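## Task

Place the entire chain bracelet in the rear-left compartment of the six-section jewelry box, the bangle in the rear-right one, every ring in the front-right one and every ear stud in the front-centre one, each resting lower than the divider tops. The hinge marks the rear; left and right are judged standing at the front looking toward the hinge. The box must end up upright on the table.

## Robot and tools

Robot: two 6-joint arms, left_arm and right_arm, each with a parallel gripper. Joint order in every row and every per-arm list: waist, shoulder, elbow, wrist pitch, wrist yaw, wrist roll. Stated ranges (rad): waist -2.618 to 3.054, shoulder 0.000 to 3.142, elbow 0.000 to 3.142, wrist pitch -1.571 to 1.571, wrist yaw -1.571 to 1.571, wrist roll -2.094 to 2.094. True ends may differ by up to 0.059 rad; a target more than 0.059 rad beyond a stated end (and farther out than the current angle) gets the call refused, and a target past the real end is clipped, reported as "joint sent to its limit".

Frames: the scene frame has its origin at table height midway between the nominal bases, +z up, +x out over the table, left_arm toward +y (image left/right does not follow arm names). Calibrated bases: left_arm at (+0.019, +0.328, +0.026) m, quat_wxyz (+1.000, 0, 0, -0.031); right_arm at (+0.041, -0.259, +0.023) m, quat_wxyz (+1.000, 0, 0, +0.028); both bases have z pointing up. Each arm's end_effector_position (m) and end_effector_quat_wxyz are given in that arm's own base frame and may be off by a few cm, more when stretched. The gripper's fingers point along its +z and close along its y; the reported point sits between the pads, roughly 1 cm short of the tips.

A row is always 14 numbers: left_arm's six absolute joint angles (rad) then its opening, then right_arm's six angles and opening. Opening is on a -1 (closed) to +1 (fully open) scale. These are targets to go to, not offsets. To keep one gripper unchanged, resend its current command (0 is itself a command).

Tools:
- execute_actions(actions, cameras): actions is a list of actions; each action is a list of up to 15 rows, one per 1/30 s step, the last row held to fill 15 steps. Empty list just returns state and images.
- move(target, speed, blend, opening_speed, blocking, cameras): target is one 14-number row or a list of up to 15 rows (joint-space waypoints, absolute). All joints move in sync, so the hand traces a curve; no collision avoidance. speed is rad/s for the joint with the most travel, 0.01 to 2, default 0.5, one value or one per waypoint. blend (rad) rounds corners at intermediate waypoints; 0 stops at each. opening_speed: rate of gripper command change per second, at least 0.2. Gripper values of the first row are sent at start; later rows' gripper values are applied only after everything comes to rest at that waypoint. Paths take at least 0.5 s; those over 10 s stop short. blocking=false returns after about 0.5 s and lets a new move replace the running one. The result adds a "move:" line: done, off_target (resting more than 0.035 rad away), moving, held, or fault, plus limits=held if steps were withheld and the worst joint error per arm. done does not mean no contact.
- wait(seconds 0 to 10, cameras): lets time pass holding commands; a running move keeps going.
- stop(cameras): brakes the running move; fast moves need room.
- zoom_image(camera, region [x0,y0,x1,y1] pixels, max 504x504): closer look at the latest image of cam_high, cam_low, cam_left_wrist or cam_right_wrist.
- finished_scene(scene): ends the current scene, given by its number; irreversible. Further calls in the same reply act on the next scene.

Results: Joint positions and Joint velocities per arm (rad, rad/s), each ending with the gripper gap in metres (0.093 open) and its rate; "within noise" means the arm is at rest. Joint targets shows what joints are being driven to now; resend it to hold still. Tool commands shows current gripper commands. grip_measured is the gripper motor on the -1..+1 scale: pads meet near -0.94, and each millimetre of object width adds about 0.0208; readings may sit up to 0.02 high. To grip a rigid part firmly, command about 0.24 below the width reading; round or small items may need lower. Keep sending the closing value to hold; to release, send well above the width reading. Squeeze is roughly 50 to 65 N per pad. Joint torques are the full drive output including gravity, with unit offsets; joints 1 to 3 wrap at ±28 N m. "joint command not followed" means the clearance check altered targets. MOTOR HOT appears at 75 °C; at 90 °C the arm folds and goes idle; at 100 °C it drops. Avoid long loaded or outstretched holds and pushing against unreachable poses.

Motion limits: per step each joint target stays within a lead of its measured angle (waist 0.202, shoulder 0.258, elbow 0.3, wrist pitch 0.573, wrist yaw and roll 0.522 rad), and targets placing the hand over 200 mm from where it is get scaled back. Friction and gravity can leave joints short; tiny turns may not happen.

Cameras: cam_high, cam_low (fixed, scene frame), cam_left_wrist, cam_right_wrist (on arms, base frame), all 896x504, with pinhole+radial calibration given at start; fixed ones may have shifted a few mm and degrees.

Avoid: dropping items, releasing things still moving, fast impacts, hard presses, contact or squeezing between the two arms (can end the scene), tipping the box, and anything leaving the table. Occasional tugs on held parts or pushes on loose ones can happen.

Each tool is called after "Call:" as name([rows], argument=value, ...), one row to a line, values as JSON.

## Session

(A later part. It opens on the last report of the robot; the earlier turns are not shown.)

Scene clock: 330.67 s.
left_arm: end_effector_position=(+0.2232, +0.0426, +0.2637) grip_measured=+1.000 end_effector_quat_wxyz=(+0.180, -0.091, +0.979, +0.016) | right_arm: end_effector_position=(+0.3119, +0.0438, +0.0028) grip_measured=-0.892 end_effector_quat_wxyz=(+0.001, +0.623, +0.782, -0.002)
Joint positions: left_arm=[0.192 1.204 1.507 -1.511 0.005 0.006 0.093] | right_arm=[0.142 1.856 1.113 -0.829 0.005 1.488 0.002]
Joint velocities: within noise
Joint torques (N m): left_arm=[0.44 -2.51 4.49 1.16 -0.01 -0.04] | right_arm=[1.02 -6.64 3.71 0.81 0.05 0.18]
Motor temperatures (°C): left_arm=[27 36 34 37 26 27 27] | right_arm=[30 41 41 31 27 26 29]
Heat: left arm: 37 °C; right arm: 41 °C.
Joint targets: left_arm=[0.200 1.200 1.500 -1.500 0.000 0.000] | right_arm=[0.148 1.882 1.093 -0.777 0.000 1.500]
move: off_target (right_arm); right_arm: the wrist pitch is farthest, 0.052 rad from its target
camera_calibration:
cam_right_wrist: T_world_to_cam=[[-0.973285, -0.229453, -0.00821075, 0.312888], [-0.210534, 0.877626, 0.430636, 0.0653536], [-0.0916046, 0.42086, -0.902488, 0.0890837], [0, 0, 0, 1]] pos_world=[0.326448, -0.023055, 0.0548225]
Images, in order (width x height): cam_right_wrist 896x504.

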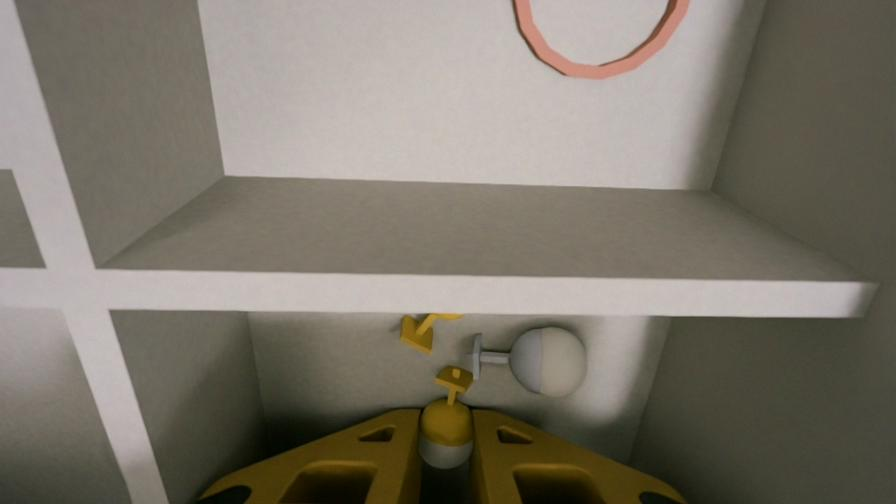

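Call:
move([
  [0.2,1.2,1.5,-1.5,0,0,1,0.148,1.868,1.108,-0.81,0,1.5,-0.98],
  [0.2,1.2,1.5,-1.5,0,0,1,0.148,1.868,1.108,-0.81,0,1.5,-0.45],
  [0.2,1.2,1.5,-1.5,0,0,1,0.148,1.743,1.385,-1.205,0,1.5,-0.45],
], speed=[0.1,0.3,0.5], opening_speed=0.5, cameras=["cam_right_wrist"])

Scene clock: 339.80 s.
left_arm: end_effector_position=(+0.2232, +0.0426, +0.2637) grip_measured=+1.000 end_effector_quat_wxyz=(+0.180, -0.091, +0.979, +0.016) | right_arm: end_effector_position=(+0.3136, +0.0436, +0.0908) grip_measured=-0.452 end_effector_quat_wxyz=(-0.002, +0.630, +0.776, -0.007)
Joint positions: left_arm=[0.192 1.204 1.507 -1.511 0.005 0.006 0.093] | right_arm=[0.142 1.765 1.368 -1.188 0.007 1.506 0.024]
Joint velocities: within noise
Joint torques (N m): left_arm=[0.46 -2.51 4.51 1.16 0 -0.04] | right_arm=[1.01 -10.91 7.87 0.08 0.02 0.01]
Motor temperatures (°C): left_arm=[27 36 34 37 26 27 27] | right_arm=[30 41 40 31 27 26 29]
Heat: left arm: 37 °C; right arm: 41 °C.
Joint targets: left_arm=[0.200 1.200 1.500 -1.500 0.000 0.000] | right_arm=[0.148 1.743 1.385 -1.205 0.000 1.500]
move: done
camera_calibration:
cam_right_wrist: T_world_to_cam=[[-0.977263, -0.211993, 0.00404864, 0.314687], [-0.189762, 0.882981, 0.429342, 0.0213178], [-0.0945922, 0.418812, -0.903133, 0.169812], [0, 0, 0, 1]] pos_world=[0.32764, -0.0232312, 0.142936]
Images, in order (width x height): cam_right_wrist 896x504.

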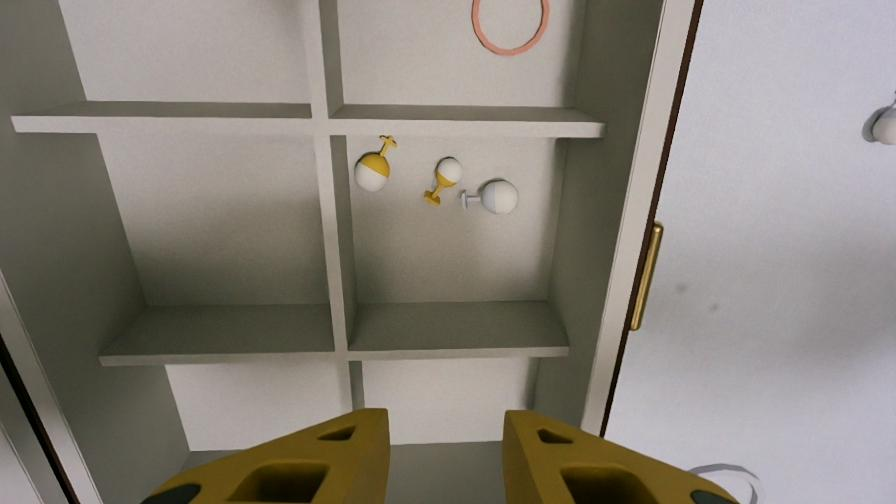

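Call:
move([
  [0.2,1.2,1.5,-1.5,0,0,1,-0.155,1.17,0.785,-1.18,0,1.489,-0.4],
  [0.2,1.2,1.5,-1.5,0,0,1,-0.155,1.227,0.614,-0.955,0,1.489,-0.4],
], speed=[0.8,0.4], blend=[0.05,0], cameras=["cam_right_wrist"])

Scene clock: 370.77 s.
left_arm: end_effector_position=(+0.2232, +0.0426, +0.2637) grip_measured=+1.000 end_effector_quat_wxyz=(+0.180, -0.091, +0.979, +0.016) | right_arm: end_effector_position=(+0.1631, -0.0254, +0.0301) grip_measured=-0.402 end_effector_quat_wxyz=(+0.001, +0.735, +0.678, -0.002)
Joint positions: left_arm=[0.192 1.204 1.507 -1.511 0.005 0.006 0.093] | right_arm=[-0.15 1.22 0.62 -0.972 0.005 1.501 0.026]
Joint velocities: within noise
Joint torques (N m): left_arm=[0.44 -2.51 4.51 1.16 -0.01 -0.04] | right_arm=[0.05 -2.3 5.39 0.47 0.04 -0.07]
Motor temperatures (°C): left_arm=[27 35 34 37 26 27 27] | right_arm=[30 43 40 30 27 25 28]
Heat: left arm: 37 °C; right arm: 43 °C.
Joint targets: left_arm=[0.200 1.200 1.500 -1.500 0.000 0.000] | right_arm=[-0.155 1.227 0.614 -0.955 0.000 1.489]
move: done
camera_calibration:
cam_right_wrist: T_world_to_cam=[[-0.997254, 0.0735877, -0.00827052, 0.164018], [0.0628656, 0.900346, 0.430611, 0.0389439], [0.039134, 0.428908, -0.9025, 0.108178], [0, 0, 0, 1]] pos_world=[0.156886, -0.0935311, 0.0822175]
Images, in order (width x height): cam_right_wrist 896x504.

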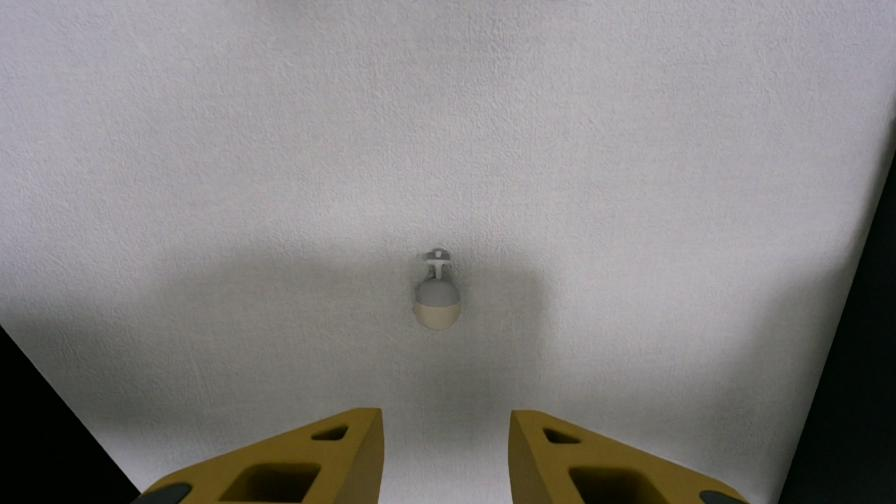

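Call:
move([
  [0.2,1.2,1.5,-1.5,0,0,1,-0.182,1.3145,0.525,-0.777,0,1.468,-0.4],
  [0.2,1.2,1.5,-1.5,0,0,1,-0.182,1.3145,0.525,-0.777,0,1.468,-0.98],
], speed=0.25, opening_speed=0.5, cameras=["cam_right_wrist"])

Scene clock: 390.00 s.
left_arm: end_effector_position=(+0.2232, +0.0426, +0.2637) grip_measured=+1.000 end_effector_quat_wxyz=(+0.180, -0.091, +0.979, +0.016) | right_arm: end_effector_position=(+0.1660, -0.0303, -0.0026) grip_measured=-0.875 end_effector_quat_wxyz=(+0.003, +0.737, +0.676, -0.001)
Joint positions: left_arm=[0.192 1.204 1.507 -1.511 0.005 0.006 0.093] | right_arm=[-0.176 1.307 0.532 -0.793 0.005 1.48 0.003]
Joint velocities: within noise
Joint torques (N m): left_arm=[0.46 -2.51 4.49 1.16 0 -0.04] | right_arm=[-0.03 -2.58 4.88 0.45 0.04 -0.07]
Motor temperatures (°C): left_arm=[27 35 34 37 26 27 27] | right_arm=[30 40 40 30 27 25 28]
Heat: left arm: 37 °C; right arm: 40 °C.
Joint targets: left_arm=[0.200 1.200 1.500 -1.500 0.000 0.000] | right_arm=[-0.182 1.314 0.525 -0.777 0.000 1.468]
move: done
camera_calibration:
cam_right_wrist: T_world_to_cam=[[-0.996831, 0.0785247, -0.0127326, 0.167143], [0.0654288, 0.900346, 0.430229, 0.0568433], [0.0452473, 0.428032, -0.90263, 0.0795125], [0, 0, 0, 1]] pos_world=[0.159296, -0.0983374, 0.0494429]
Images, in order (width x height): cam_right_wrist 896x504.

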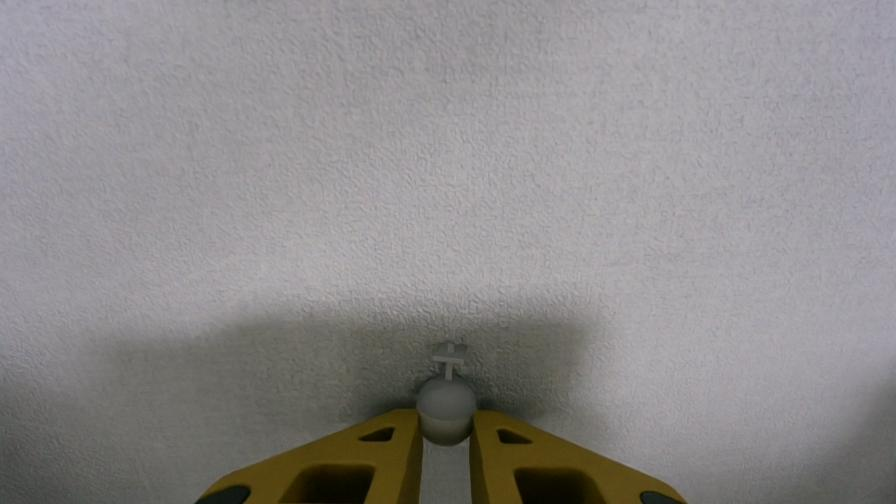

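Call:
move([
  [0.2,1.2,1.5,-1.5,0,0,1,-0.155,1.17,0.785,-1.18,0,1.489,-0.98],
  [0.2,1.2,1.5,-1.5,0,0,1,0.162,1.743,1.385,-1.205,0,1.514,-0.98],
  [0.2,1.2,1.5,-1.5,0,0,1,0.162,1.829,1.158,-0.894,0,1.514,-0.98],
  [0.2,1.2,1.5,-1.5,0,0,1,0.162,1.870,1.106,-0.805,0,1.514,-0.98],
], speed=[0.6,0.8,0.4,0.15], blend=[0.05,0.05,0.02,0], cameras=["cam_right_wrist"])

Scene clock: 433.23 s.
left_arm: end_effector_position=(+0.2232, +0.0426, +0.2637) grip_measured=+1.000 end_effector_quat_wxyz=(+0.180, -0.091, +0.979, +0.016) | right_arm: end_effector_position=(+0.3110, +0.0482, +0.0066) grip_measured=-0.894 end_effector_quat_wxyz=(+0.003, +0.624, +0.781, -0.004)
Joint positions: left_arm=[0.192 1.204 1.507 -1.511 0.005 0.006 0.093] | right_arm=[0.159 1.848 1.119 -0.843 0.01 1.507 0.002]
Joint velocities: within noise
Joint torques (N m): left_arm=[0.44 -2.51 4.49 1.16 0 -0.04] | right_arm=[0.7 -6.97 4.36 0.67 -0.01 0.12]
Motor temperatures (°C): left_arm=[27 35 34 37 26 27 27] | right_arm=[30 38 39 30 27 25 29]
Heat: left arm: 37 °C; right arm: 39 °C.
Joint targets: left_arm=[0.200 1.200 1.500 -1.500 0.000 0.000] | right_arm=[0.162 1.870 1.106 -0.805 0.000 1.514]
move: off_target (right_arm); right_arm: the wrist pitch is farthest, 0.038 rad from its target
camera_calibration:
cam_right_wrist: T_world_to_cam=[[-0.973621, -0.228022, -0.00827317, 0.313147], [-0.209792, 0.880345, 0.425417, 0.0592702], [-0.0897214, 0.415931, -0.90496, 0.0902258], [0, 0, 0, 1]] pos_world=[0.325416, -0.0183015, 0.0590268]
Images, in order (width x height): cam_right_wrist 896x504.

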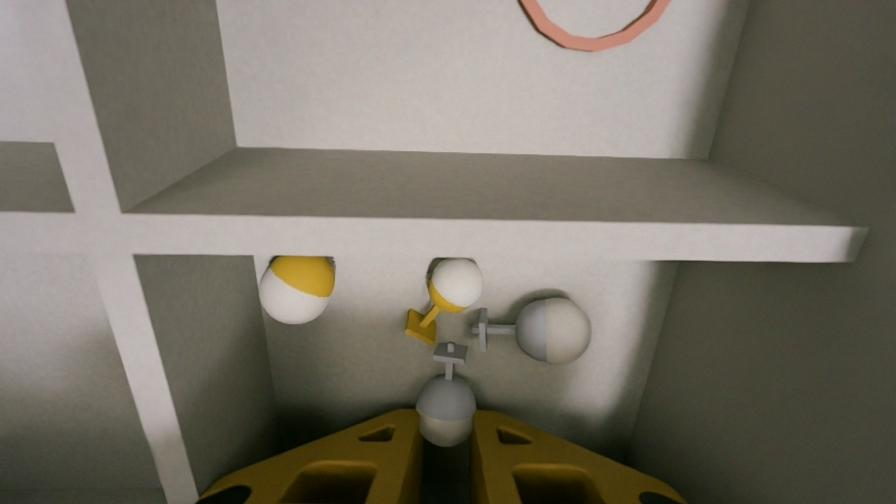

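Call:
move([
  [0.2,1.2,1.5,-1.5,0,0,1,0.162,1.862,1.112,-0.83,0,1.514,-0.98],
  [0.2,1.2,1.5,-1.5,0,0,1,0.162,1.862,1.112,-0.83,0,1.514,-0.5],
  [0.2,1.2,1.5,-1.5,0,0,1,0.162,1.743,1.385,-1.205,0,1.5,-0.4],
  [0.2,1.2,1.5,-1.5,0,0,1,0.905,1.294,0.874,-1.14,0,1.85,-0.4],
], speed=[0.1,0.3,0.5,0.9], blend=[0,0,0.05,0], opening_speed=0.5, cameras=["cam_right_wrist","cam_high"])

Call:
zoom_image(camera="cam_high", region=[470, 140, 620, 310])

Scene clock: 472.93 s.
left_arm: end_effector_position=(+0.2232, +0.0426, +0.2637) grip_measured=+1.000 end_effector_quat_wxyz=(+0.180, -0.091, +0.979, +0.016) | right_arm: end_effector_position=(+0.1225, +0.1533, +0.0793) grip_measured=-0.402 end_effector_quat_wxyz=(+0.000, +0.452, +0.892, -0.007)
Joint positions: left_arm=[0.192 1.204 1.507 -1.511 0.005 0.006 0.093] | right_arm=[0.9 1.309 0.882 -1.157 0.003 1.837 0.026]
Joint velocities: within noise
Joint torques (N m): left_arm=[0.46 -2.51 4.51 1.16 0 -0.04] | right_arm=[0.91 -5.46 5.48 0.34 0.05 0.21]
Motor temperatures (°C): left_arm=[27 35 34 37 26 27 27] | right_arm=[30 40 39 30 27 25 29]
Heat: left arm: 37 °C; right arm: 40 °C.
Joint targets: left_arm=[0.200 1.200 1.500 -1.500 0.000 0.000] | right_arm=[0.905 1.294 0.874 -1.140 0.000 1.850]
move: done; blend cut to 0 rad at target 3
camera_calibration:
cam_right_wrist: T_world_to_cam=[[-0.801813, -0.597574, 0.00149053, 0.188987], [-0.539396, 0.72482, 0.428589, -0.039777], [-0.257194, 0.342844, -0.903498, 0.127005], [0, 0, 0, 1]] pos_world=[0.162742, 0.0982219, 0.131515]
Images, in order (width x height): cam_high 896x504, cam_right_wrist 896x504.

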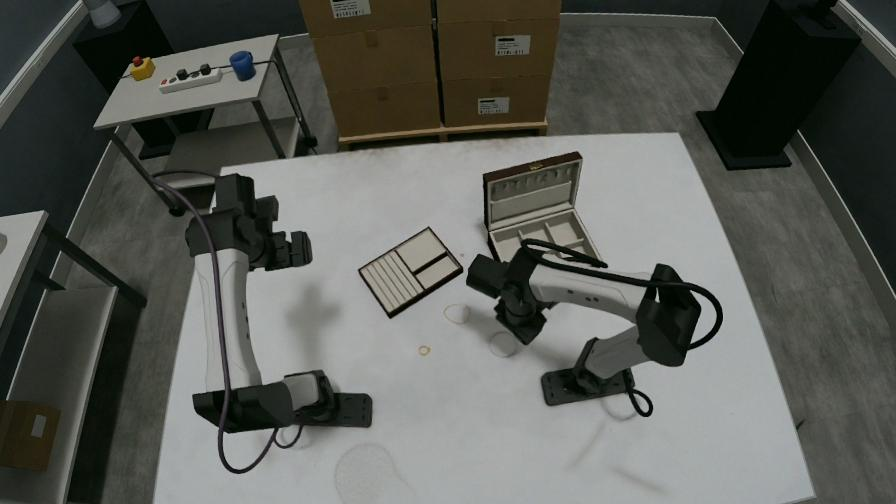

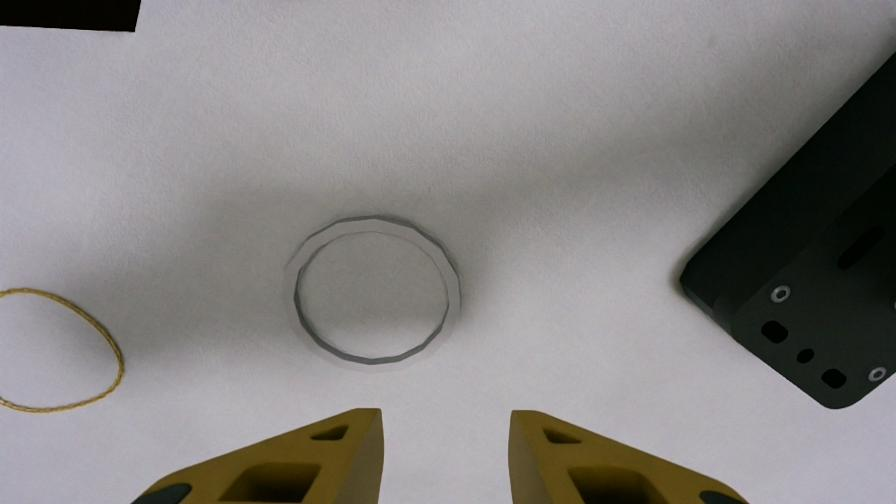

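Scaled by 2.965 from the camera's 896x504 image, which has a finer 1280x720 frame.

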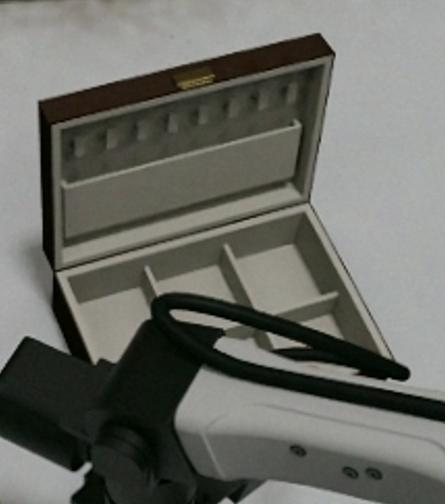

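Call:
move(target=[0.2,1.2,1.5,-1.5,0,0,1,0.998,1.383,0.722,-0.906,0,1.94,-0.4], speed=0.5, cameras=["cam_right_wrist"])

Scene clock: 495.60 s.
left_arm: end_effector_position=(+0.2232, +0.0426, +0.2637) grip_measured=+1.000 end_effector_quat_wxyz=(+0.180, -0.091, +0.979, +0.016) | right_arm: end_effector_position=(+0.1099, +0.1675, +0.0300) grip_measured=-0.402 end_effector_quat_wxyz=(+0.002, +0.450, +0.893, +0.000)
Joint positions: left_arm=[0.192 1.204 1.507 -1.511 0.005 0.006 0.093] | right_arm=[0.993 1.376 0.728 -0.923 0.003 1.927 0.026]
Joint velocities: within noise
Joint torques (N m): left_arm=[0.46 -2.51 4.49 1.16 -0.01 -0.04] | right_arm=[0.91 -3.69 5.27 0.43 0.05 0.2]
Motor temperatures (°C): left_arm=[27 35 34 37 26 27 27] | right_arm=[30 39 39 29 27 25 28]
Heat: left arm: 37 °C; right arm: 39 °C.
Joint targets: left_arm=[0.200 1.200 1.500 -1.500 0.000 0.000] | right_arm=[0.998 1.383 0.722 -0.906 0.000 1.940]
move: done
camera_calibration:
cam_right_wrist: T_world_to_cam=[[-0.800175, -0.599665, -0.0109927, 0.188005], [-0.544781, 0.719029, 0.431521, -0.0342232], [-0.250864, 0.351281, -0.902036, 0.0722899], [0, 0, 0, 1]] pos_world=[0.149928, 0.111953, 0.0820428]
Images, in order (width x height): cam_right_wrist 896x504.

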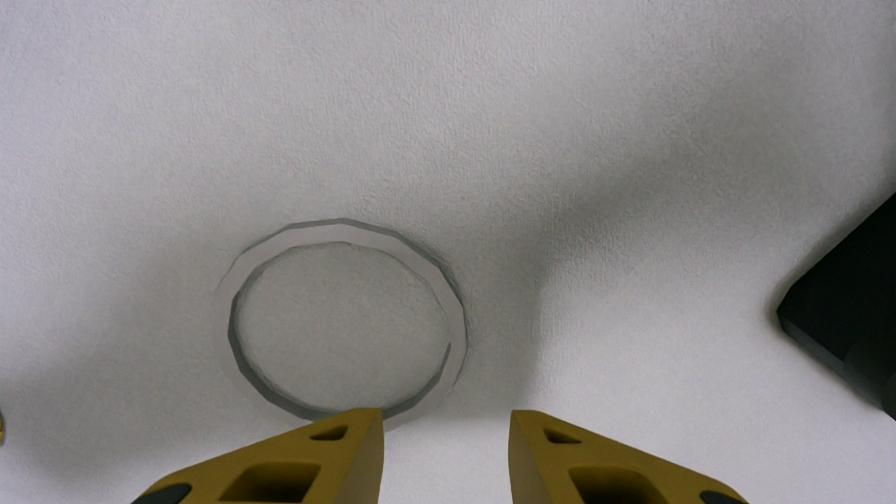

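Call:
move(target=[0.2,1.2,1.5,-1.5,0,0,1,1.001,1.449,0.624,-0.744,0,1.94,-0.4], speed=0.2, cameras=["cam_right_wrist"])

Scene clock: 508.30 s.
left_arm: end_effector_position=(+0.2232, +0.0426, +0.2637) grip_measured=+1.000 end_effector_quat_wxyz=(+0.180, -0.091, +0.979, +0.016) | right_arm: end_effector_position=(+0.1085, +0.1658, -0.0031) grip_measured=-0.402 end_effector_quat_wxyz=(+0.002, +0.450, +0.893, +0.000)
Joint positions: left_arm=[0.192 1.204 1.507 -1.511 0.005 0.006 0.093] | right_arm=[0.994 1.44 0.631 -0.761 0.003 1.928 0.026]
Joint velocities: within noise
Joint torques (N m): left_arm=[0.46 -2.51 4.51 1.16 -0.01 -0.04] | right_arm=[1.05 -3.69 4.74 0.41 0.05 0.18]
Motor temperatures (°C): left_arm=[27 35 34 37 26 27 27] | right_arm=[30 39 39 29 27 25 28]
Heat: left arm: 37 °C; right arm: 39 °C.
Joint targets: left_arm=[0.200 1.200 1.500 -1.500 0.000 0.000] | right_arm=[1.001 1.449 0.624 -0.744 0.000 1.940]
move: done
camera_calibration:
cam_right_wrist: T_world_to_cam=[[-0.799713, -0.600268, -0.0117119, 0.185513], [-0.54551, 0.718336, 0.431754, -0.0193036], [-0.250755, 0.351668, -0.901915, 0.0425266], [0, 0, 0, 1]] pos_world=[0.148491, 0.110269, 0.0488625]
Images, in order (width x height): cam_right_wrist 896x504.

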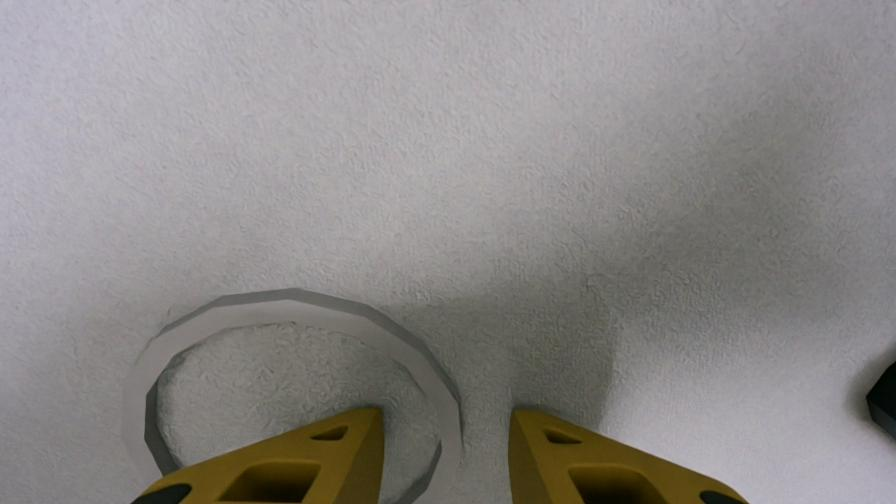

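Call:
move([
  [0.2,1.2,1.5,-1.5,0,0,1,1.001,1.449,0.624,-0.744,0,1.94,-0.99],
  [0.2,1.2,1.5,-1.5,0,0,1,0.998,1.29,0.874,-1.145,0,1.94,-0.99],
], speed=0.3, opening_speed=0.5, cameras=["cam_right_wrist","cam_low"])

Scene clock: 518.23 s.
left_arm: end_effector_position=(+0.2232, +0.0426, +0.2637) grip_measured=+1.000 end_effector_quat_wxyz=(+0.180, -0.091, +0.979, +0.016) | right_arm: end_effector_position=(+0.1070, +0.1636, +0.0734) grip_measured=-0.967 end_effector_quat_wxyz=(+0.001, +0.450, +0.893, -0.004)
Joint positions: left_arm=[0.192 1.204 1.507 -1.511 0.005 0.006 0.093] | right_arm=[0.994 1.304 0.855 -1.128 0.003 1.928 0]
Joint velocities: within noise
Joint torques (N m): left_arm=[0.46 -2.51 4.49 1.16 -0.01 -0.04] | right_arm=[0.76 -5.34 8.02 0.07 0.05 0.18]
Motor temperatures (°C): left_arm=[27 35 34 37 26 27 27] | right_arm=[30 38 39 29 27 25 28]
Heat: left arm: 37 °C; right arm: 39 °C.
Joint targets: left_arm=[0.200 1.200 1.500 -1.500 0.000 0.000] | right_arm=[0.998 1.290 0.874 -1.145 0.000 1.940]
move: done
camera_calibration:
cam_right_wrist: T_world_to_cam=[[-0.799745, -0.600317, -0.00526321, 0.183503], [-0.543898, 0.720816, 0.42965, -0.0519628], [-0.254132, 0.346473, -0.90298, 0.113225], [0, 0, 0, 1]] pos_world=[0.147267, 0.108386, 0.125532]
Images, in order (width x height): cam_low 896x504, cam_right_wrist 896x504.

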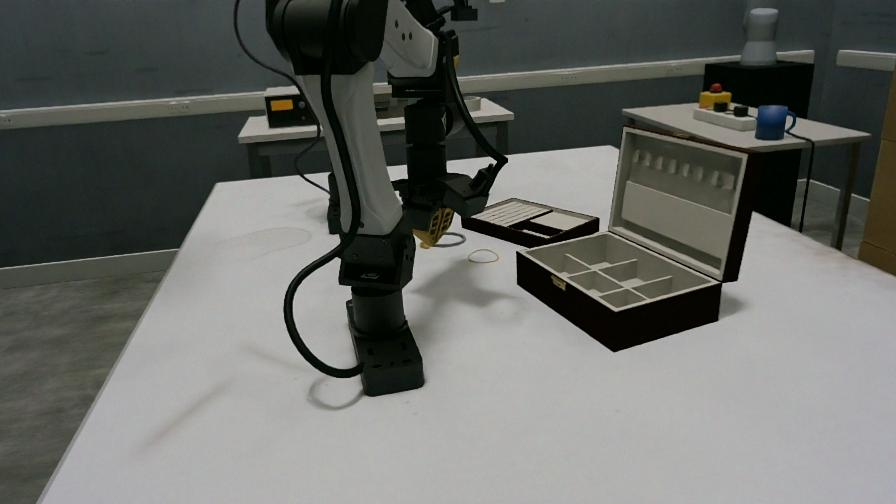

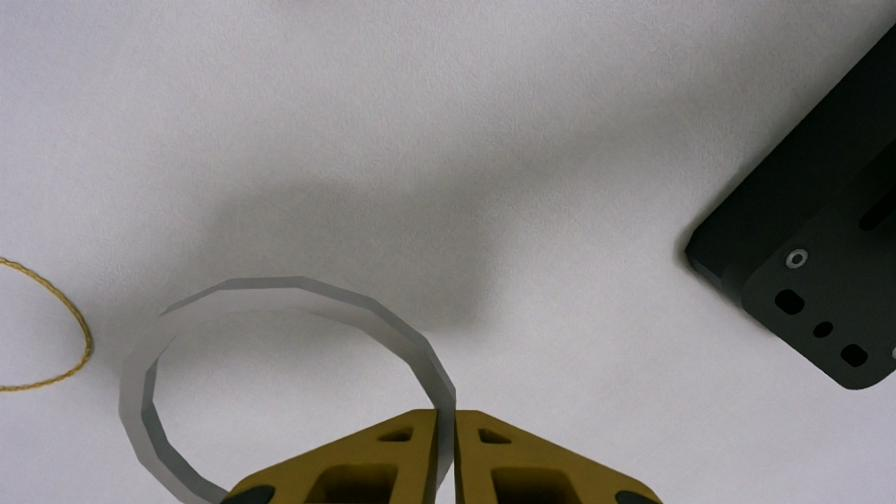

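Call:
move([
  [0.2,1.2,1.5,-1.5,0,0,1,-0.012,2.009,1.815,-1.368,0,1.78,-0.99],
  [0.2,1.2,1.5,-1.5,0,0,1,-0.012,2.053,1.550,-1.066,0,1.78,-0.99],
], speed=[0.6,0.4], blend=[0.05,0], cameras=["cam_right_wrist","cam_low","cam_high"])

Scene clock: 557.83 s.
left_arm: end_effector_position=(+0.2232, +0.0426, +0.2637) grip_measured=+1.000 end_effector_quat_wxyz=(+0.180, -0.091, +0.979, +0.016) | right_arm: end_effector_position=(+0.4023, -0.0070, +0.0700) grip_measured=-0.968 end_effector_quat_wxyz=(+0.030, +0.785, +0.617, +0.038)
Joint positions: left_arm=[0.192 1.204 1.507 -1.511 0.005 0.006 0.093] | right_arm=[-0.018 2.002 1.594 -1.066 -0.001 1.791 0]
Joint velocities: within noise
Joint torques (N m): left_arm=[0.46 -2.51 4.49 1.16 0 -0.04] | right_arm=[0.96 -6.5 2.26 0.48 0.1 -0.06]
Motor temperatures (°C): left_arm=[26 34 34 37 26 27 27] | right_arm=[30 38 42 29 27 25 29]
Heat: left arm: 37 °C; right arm: 42 °C.
Joint targets: left_arm=[0.200 1.200 1.500 -1.500 0.000 0.000] | right_arm=[-0.012 2.053 1.550 -1.066 0.000 1.780]
move: off_target (right_arm); right_arm: the shoulder is farthest, 0.051 rad from its target
camera_calibration:
cam_right_wrist: T_world_to_cam=[[-0.967693, 0.229465, -0.104482, 0.397528], [0.159474, 0.878012, 0.451291, -0.0503723], [0.195292, 0.420049, -0.886239, 0.0628582], [0, 0, 0, 1]] pos_world=[0.380443, -0.0733949, 0.119974]
Images, in order (width x height): cam_high 896x504, cam_low 896x504, cam_right_wrist 896x504.

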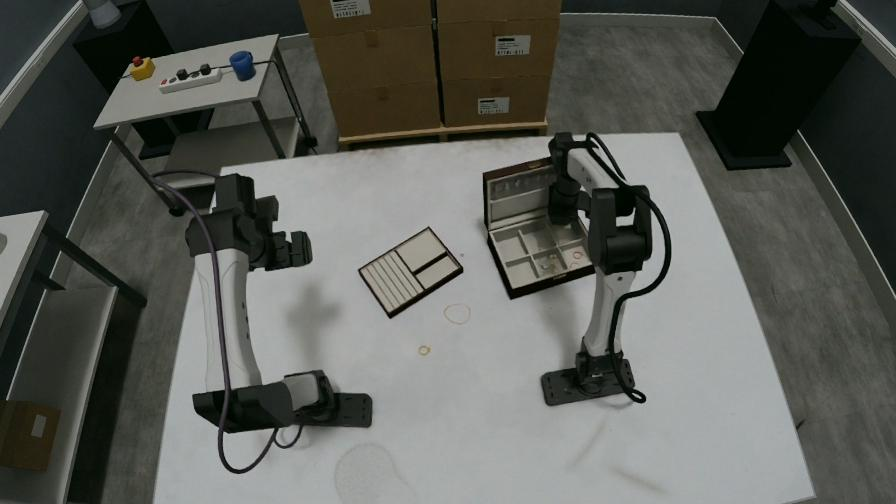

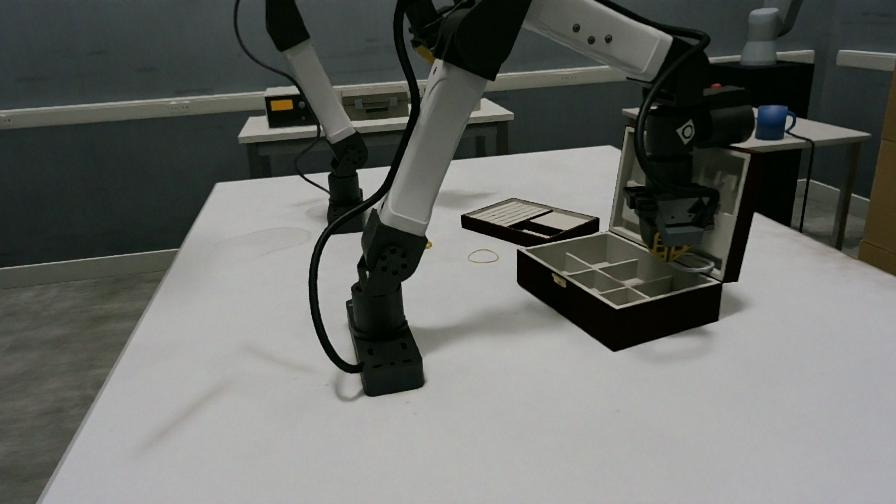

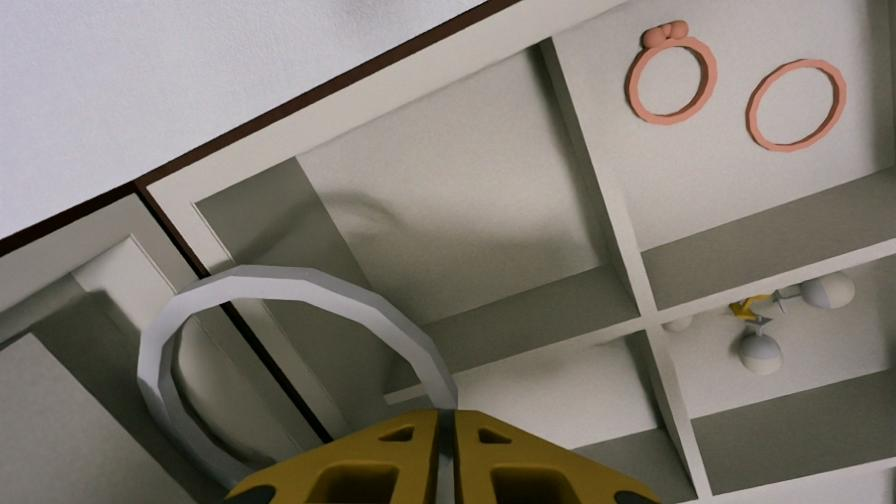

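Call:
move(target=[0.2,1.2,1.5,-1.5,0,0,1,-0.012,1.895,1.45,-1.11,0,1.78,-0.99], speed=0.3, cameras=["cam_right_wrist","cam_low"])

Call:
zoom_image(camera="cam_low", region=[500, 100, 800, 360])

Scene clock: 572.53 s.
left_arm: end_effector_position=(+0.2232, +0.0426, +0.2637) grip_measured=+1.000 end_effector_quat_wxyz=(+0.180, -0.091, +0.979, +0.016) | right_arm: end_effector_position=(+0.3746, -0.0065, +0.0733) grip_measured=-0.968 end_effector_quat_wxyz=(+0.027, +0.785, +0.618, +0.033)
Joint positions: left_arm=[0.192 1.204 1.507 -1.511 0.005 0.006 0.093] | right_arm=[-0.018 1.904 1.472 -1.054 -0.001 1.791 0]
Joint velocities: within noise
Joint torques (N m): left_arm=[0.46 -2.51 4.49 1.16 0 -0.04] | right_arm=[0.98 -11.26 4.3 -0.14 0.09 -0.06]
Motor temperatures (°C): left_arm=[26 34 34 37 26 27 27] | right_arm=[30 39 40 29 27 25 29]
Heat: left arm: 37 °C; right arm: 40 °C.
Joint targets: left_arm=[0.200 1.200 1.500 -1.500 0.000 0.000] | right_arm=[-0.012 1.895 1.450 -1.110 0.000 1.780]
move: off_target (right_arm); right_arm: the wrist pitch is farthest, 0.056 rad from its target
camera_calibration:
cam_right_wrist: T_world_to_cam=[[-0.968947, 0.229114, -0.0929922, 0.37051], [0.164466, 0.877995, 0.449527, -0.0495825], [0.18464, 0.420274, -0.888413, 0.0751126], [0, 0, 0, 1]] pos_world=[0.35329, -0.0729237, 0.123474]
Images, in order (width x height): cam_low 896x504, cam_right_wrist 896x504.

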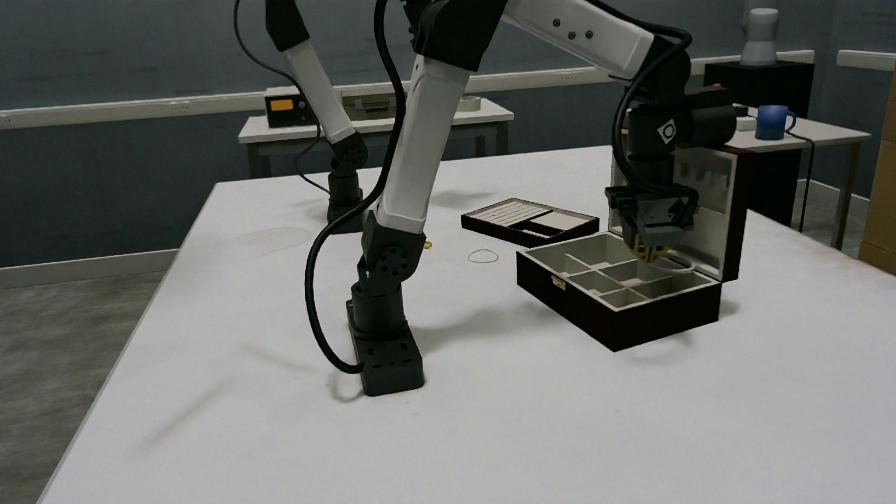

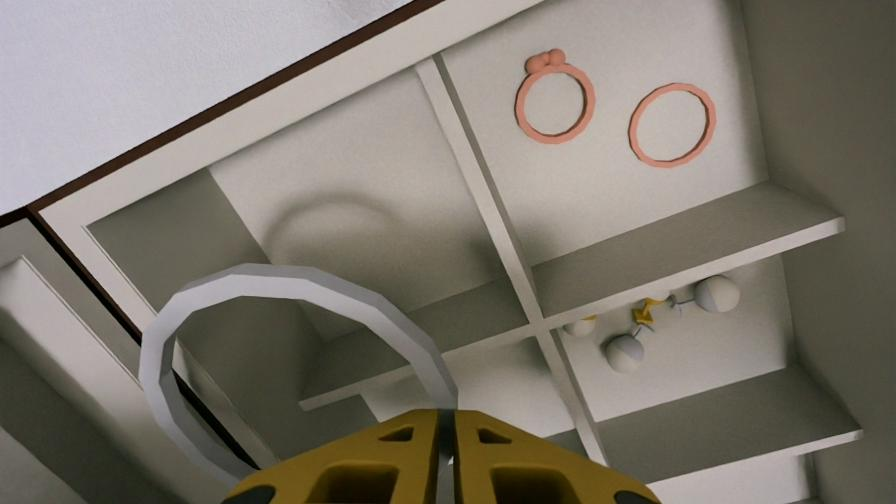

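Scaled by 1.680 from the camera's 896x504 image, which has a finer 1280x720 frame.

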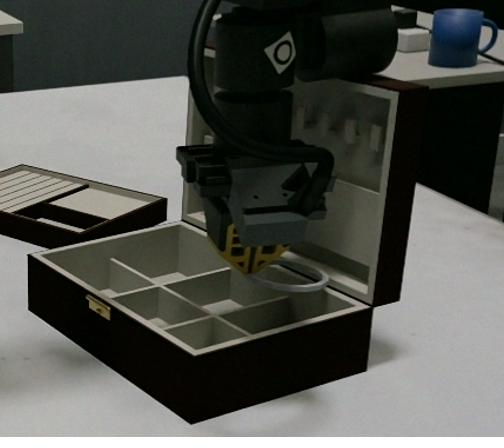

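Call:
move(target=[0.2,1.2,1.5,-1.5,0,0,1,-0.012,1.703,1.099,-0.61,0,1.78,-0.99], speed=0.4, cameras=["cam_right_wrist","cam_low"])

Call:
zoom_image(camera="cam_low", region=[500, 100, 800, 360])

Scene clock: 633.10 s.
left_arm: end_effector_position=(+0.2232, +0.0426, +0.2637) grip_measured=+1.000 end_effector_quat_wxyz=(+0.180, -0.091, +0.979, +0.016) | right_arm: end_effector_position=(+0.3796, -0.0066, +0.0590) grip_measured=-0.968 end_effector_quat_wxyz=(+0.113, +0.773, +0.608, +0.140)
Joint positions: left_arm=[0.192 1.204 1.507 -1.511 0.005 0.006 0.093] | right_arm=[-0.018 1.715 1.114 -0.609 -0.001 1.791 0]
Joint velocities: within noise
Joint torques (N m): left_arm=[0.44 -2.52 4.49 1.16 -0.01 -0.04] | right_arm=[0.96 -9.85 5.18 0.98 0.09 -0.08]
Motor temperatures (°C): left_arm=[26 34 33 37 26 27 27] | right_arm=[30 47 38 28 27 25 29]
Heat: left arm: 37 °C; right arm: 47 °C.
Joint targets: left_arm=[0.200 1.200 1.500 -1.500 0.000 0.000] | right_arm=[-0.012 1.703 1.099 -0.610 0.000 1.780]
move: done
camera_calibration:
cam_right_wrist: T_world_to_cam=[[-0.906595, 0.228019, -0.355095, 0.36587], [0.0360761, 0.880252, 0.473134, 0.00343202], [0.420456, 0.41613, -0.806258, -0.0328301], [0, 0, 0, 1]] pos_world=[0.345376, -0.0727847, 0.101825]
Images, in order (width x height): cam_low 896x504, cam_right_wrist 896x504.

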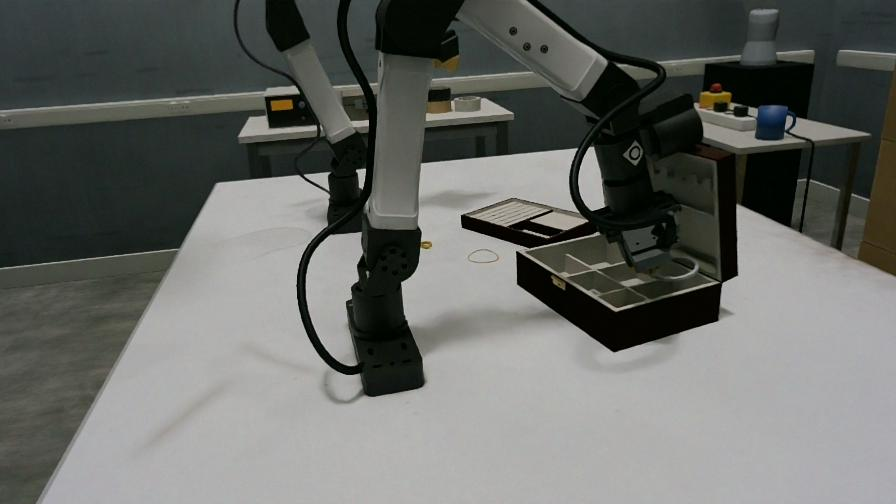

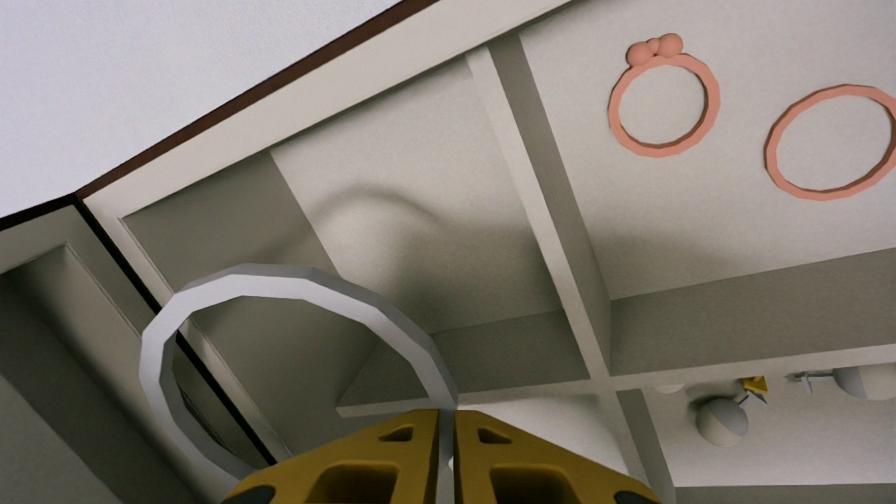

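Scaled by 1.680 from the camera's 896x504 image, which has a finer 1280x720 frame.

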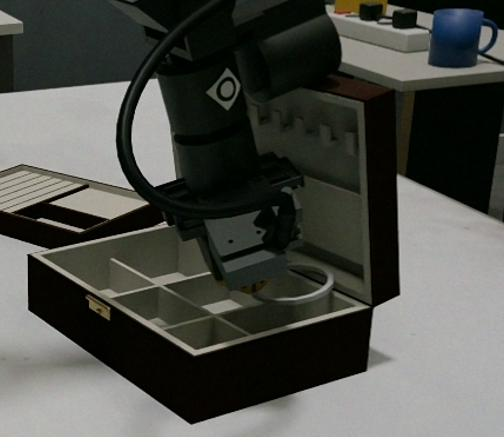

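Call:
zoom_image(camera="cam_high", region=[450, 110, 650, 310])

Call:
execute_actions(actions=[], cameras=["cam_high"])

Call:
zoom_image(camera="cam_high", region=[450, 110, 650, 310])

This scene's latest camera images include none from cam_high. They are from: cam_low, cam_right_wrist. cam_high's image comes with the result of a call that names it in "cameras".

Scene clock: 643.40 s.
left_arm: end_effector_position=(+0.2232, +0.0426, +0.2637) grip_measured=+1.000 end_effector_quat_wxyz=(+0.180, -0.091, +0.979, +0.016) | right_arm: end_effector_position=(+0.3798, -0.0066, +0.0590) grip_measured=-0.968 end_effector_quat_wxyz=(+0.114, +0.773, +0.608, +0.140)
Joint positions: left_arm=[0.192 1.204 1.507 -1.511 0.005 0.006 0.093] | right_arm=[-0.018 1.715 1.114 -0.607 -0.001 1.791 0]
Joint velocities: within noise
Joint torques (N m): left_arm=[0.46 -2.52 4.51 1.16 -0.01 -0.04] | right_arm=[0.96 -9.84 5.26 0.99 0.09 -0.08]
Motor temperatures (°C): left_arm=[26 34 33 37 26 27 27] | right_arm=[30 46 38 29 26 25 29]
Heat: left arm: 37 °C; right arm: 46 °C.
Joint targets: left_arm=[0.200 1.200 1.500 -1.500 0.000 0.000] | right_arm=[-0.012 1.703 1.099 -0.610 0.000 1.780]
Tool commands: left_gripper/opening=+1.0 right_gripper/opening=-1.0
Images, in order (width x height): cam_high 896x504.

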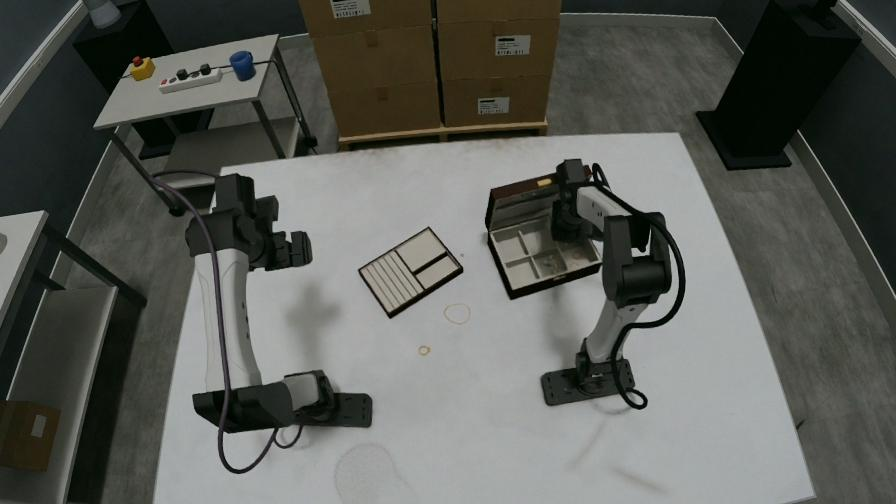

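Scaled by 2.520 from the camera's 896x504 image, which has a finer 1280x720 frame.

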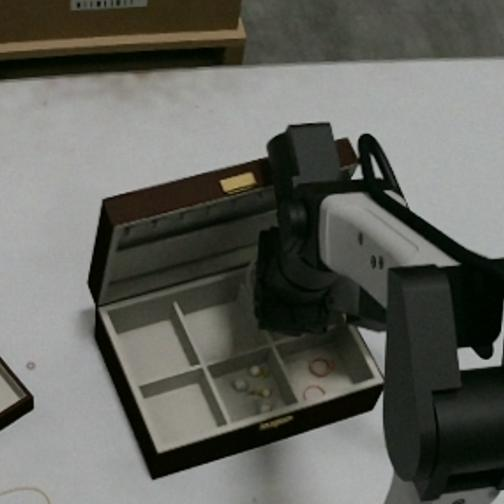

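Call:
move([
  [0.2,1.2,1.5,-1.5,0,0,1,-0.012,1.68,1.252,-0.79,0,1.78,-0.99],
  [0.2,1.2,1.5,-1.5,0,0,1,-0.012,1.593,1.28,-0.9,0,1.78,-0.99],
], speed=0.25, cameras=["cam_high","cam_low"])

Call:
zoom_image(camera="cam_high", region=[450, 110, 650, 310])

Call:
zoom_image(camera="cam_low", region=[500, 60, 800, 360])

Scene clock: 683.97 s.
left_arm: end_effector_position=(+0.2232, +0.0426, +0.2637) grip_measured=+1.000 end_effector_quat_wxyz=(+0.180, -0.091, +0.979, +0.016) | right_arm: end_effector_position=(+0.3607, -0.0062, +0.1188) grip_measured=-0.968 end_effector_quat_wxyz=(+0.104, +0.775, +0.610, +0.128)
Joint positions: left_arm=[0.192 1.204 1.507 -1.511 0.005 0.006 0.093] | right_arm=[-0.018 1.615 1.259 -0.885 -0.001 1.791 0]
Joint velocities: within noise
Joint torques (N m): left_arm=[0.47 -2.51 4.49 1.16 0 -0.05] | right_arm=[0.98 -10.1 8.9 0.78 0.09 -0.07]
Motor temperatures (°C): left_arm=[26 34 33 37 26 27 27] | right_arm=[30 46 39 29 26 25 29]
Heat: left arm: 37 °C; right arm: 46 °C.
Joint targets: left_arm=[0.200 1.200 1.500 -1.500 0.000 0.000] | right_arm=[-0.012 1.593 1.280 -0.900 0.000 1.780]
move: done
Images, in order (width x height): cam_high 896x504, cam_low 896x504.

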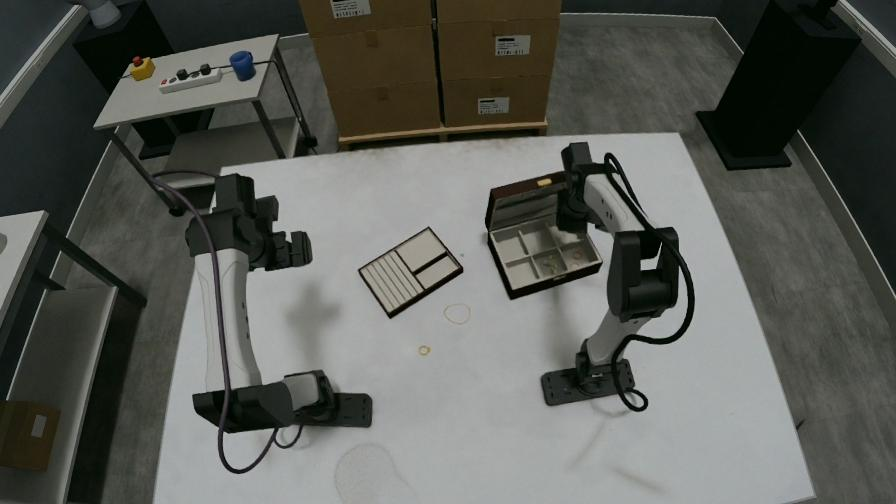

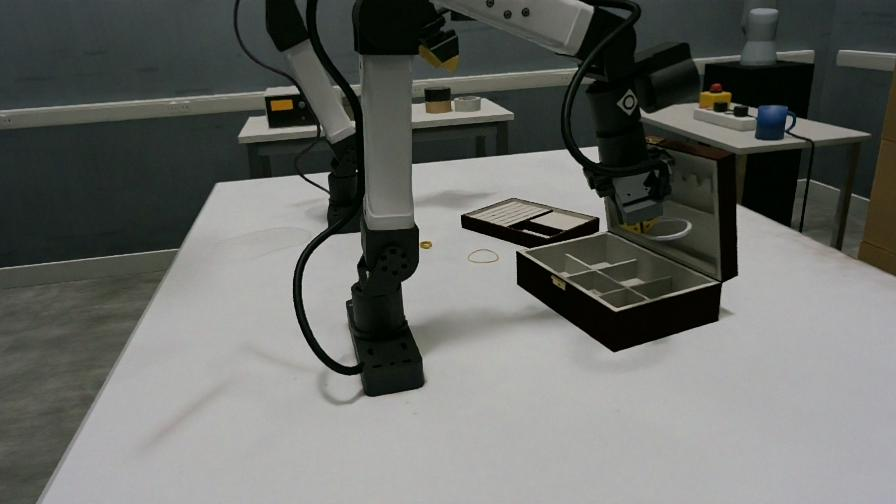

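Scaled by 2.520 from the camera's 896x504 image, which has a finer 1280x720 frame.

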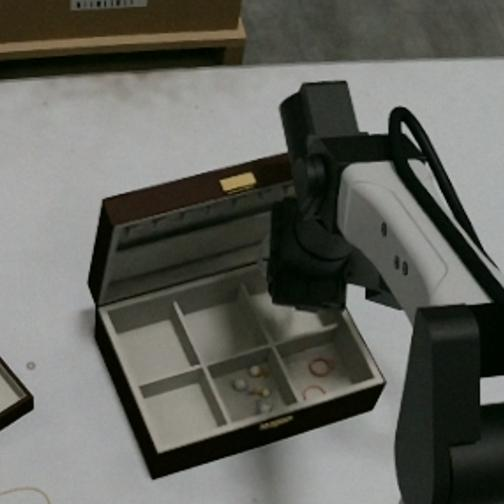

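Scaled by 1.680 from the camera's 896x504 image, which has a finer 1280x720 frame.

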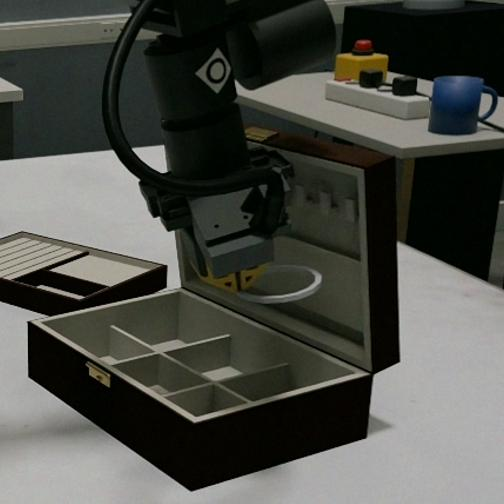

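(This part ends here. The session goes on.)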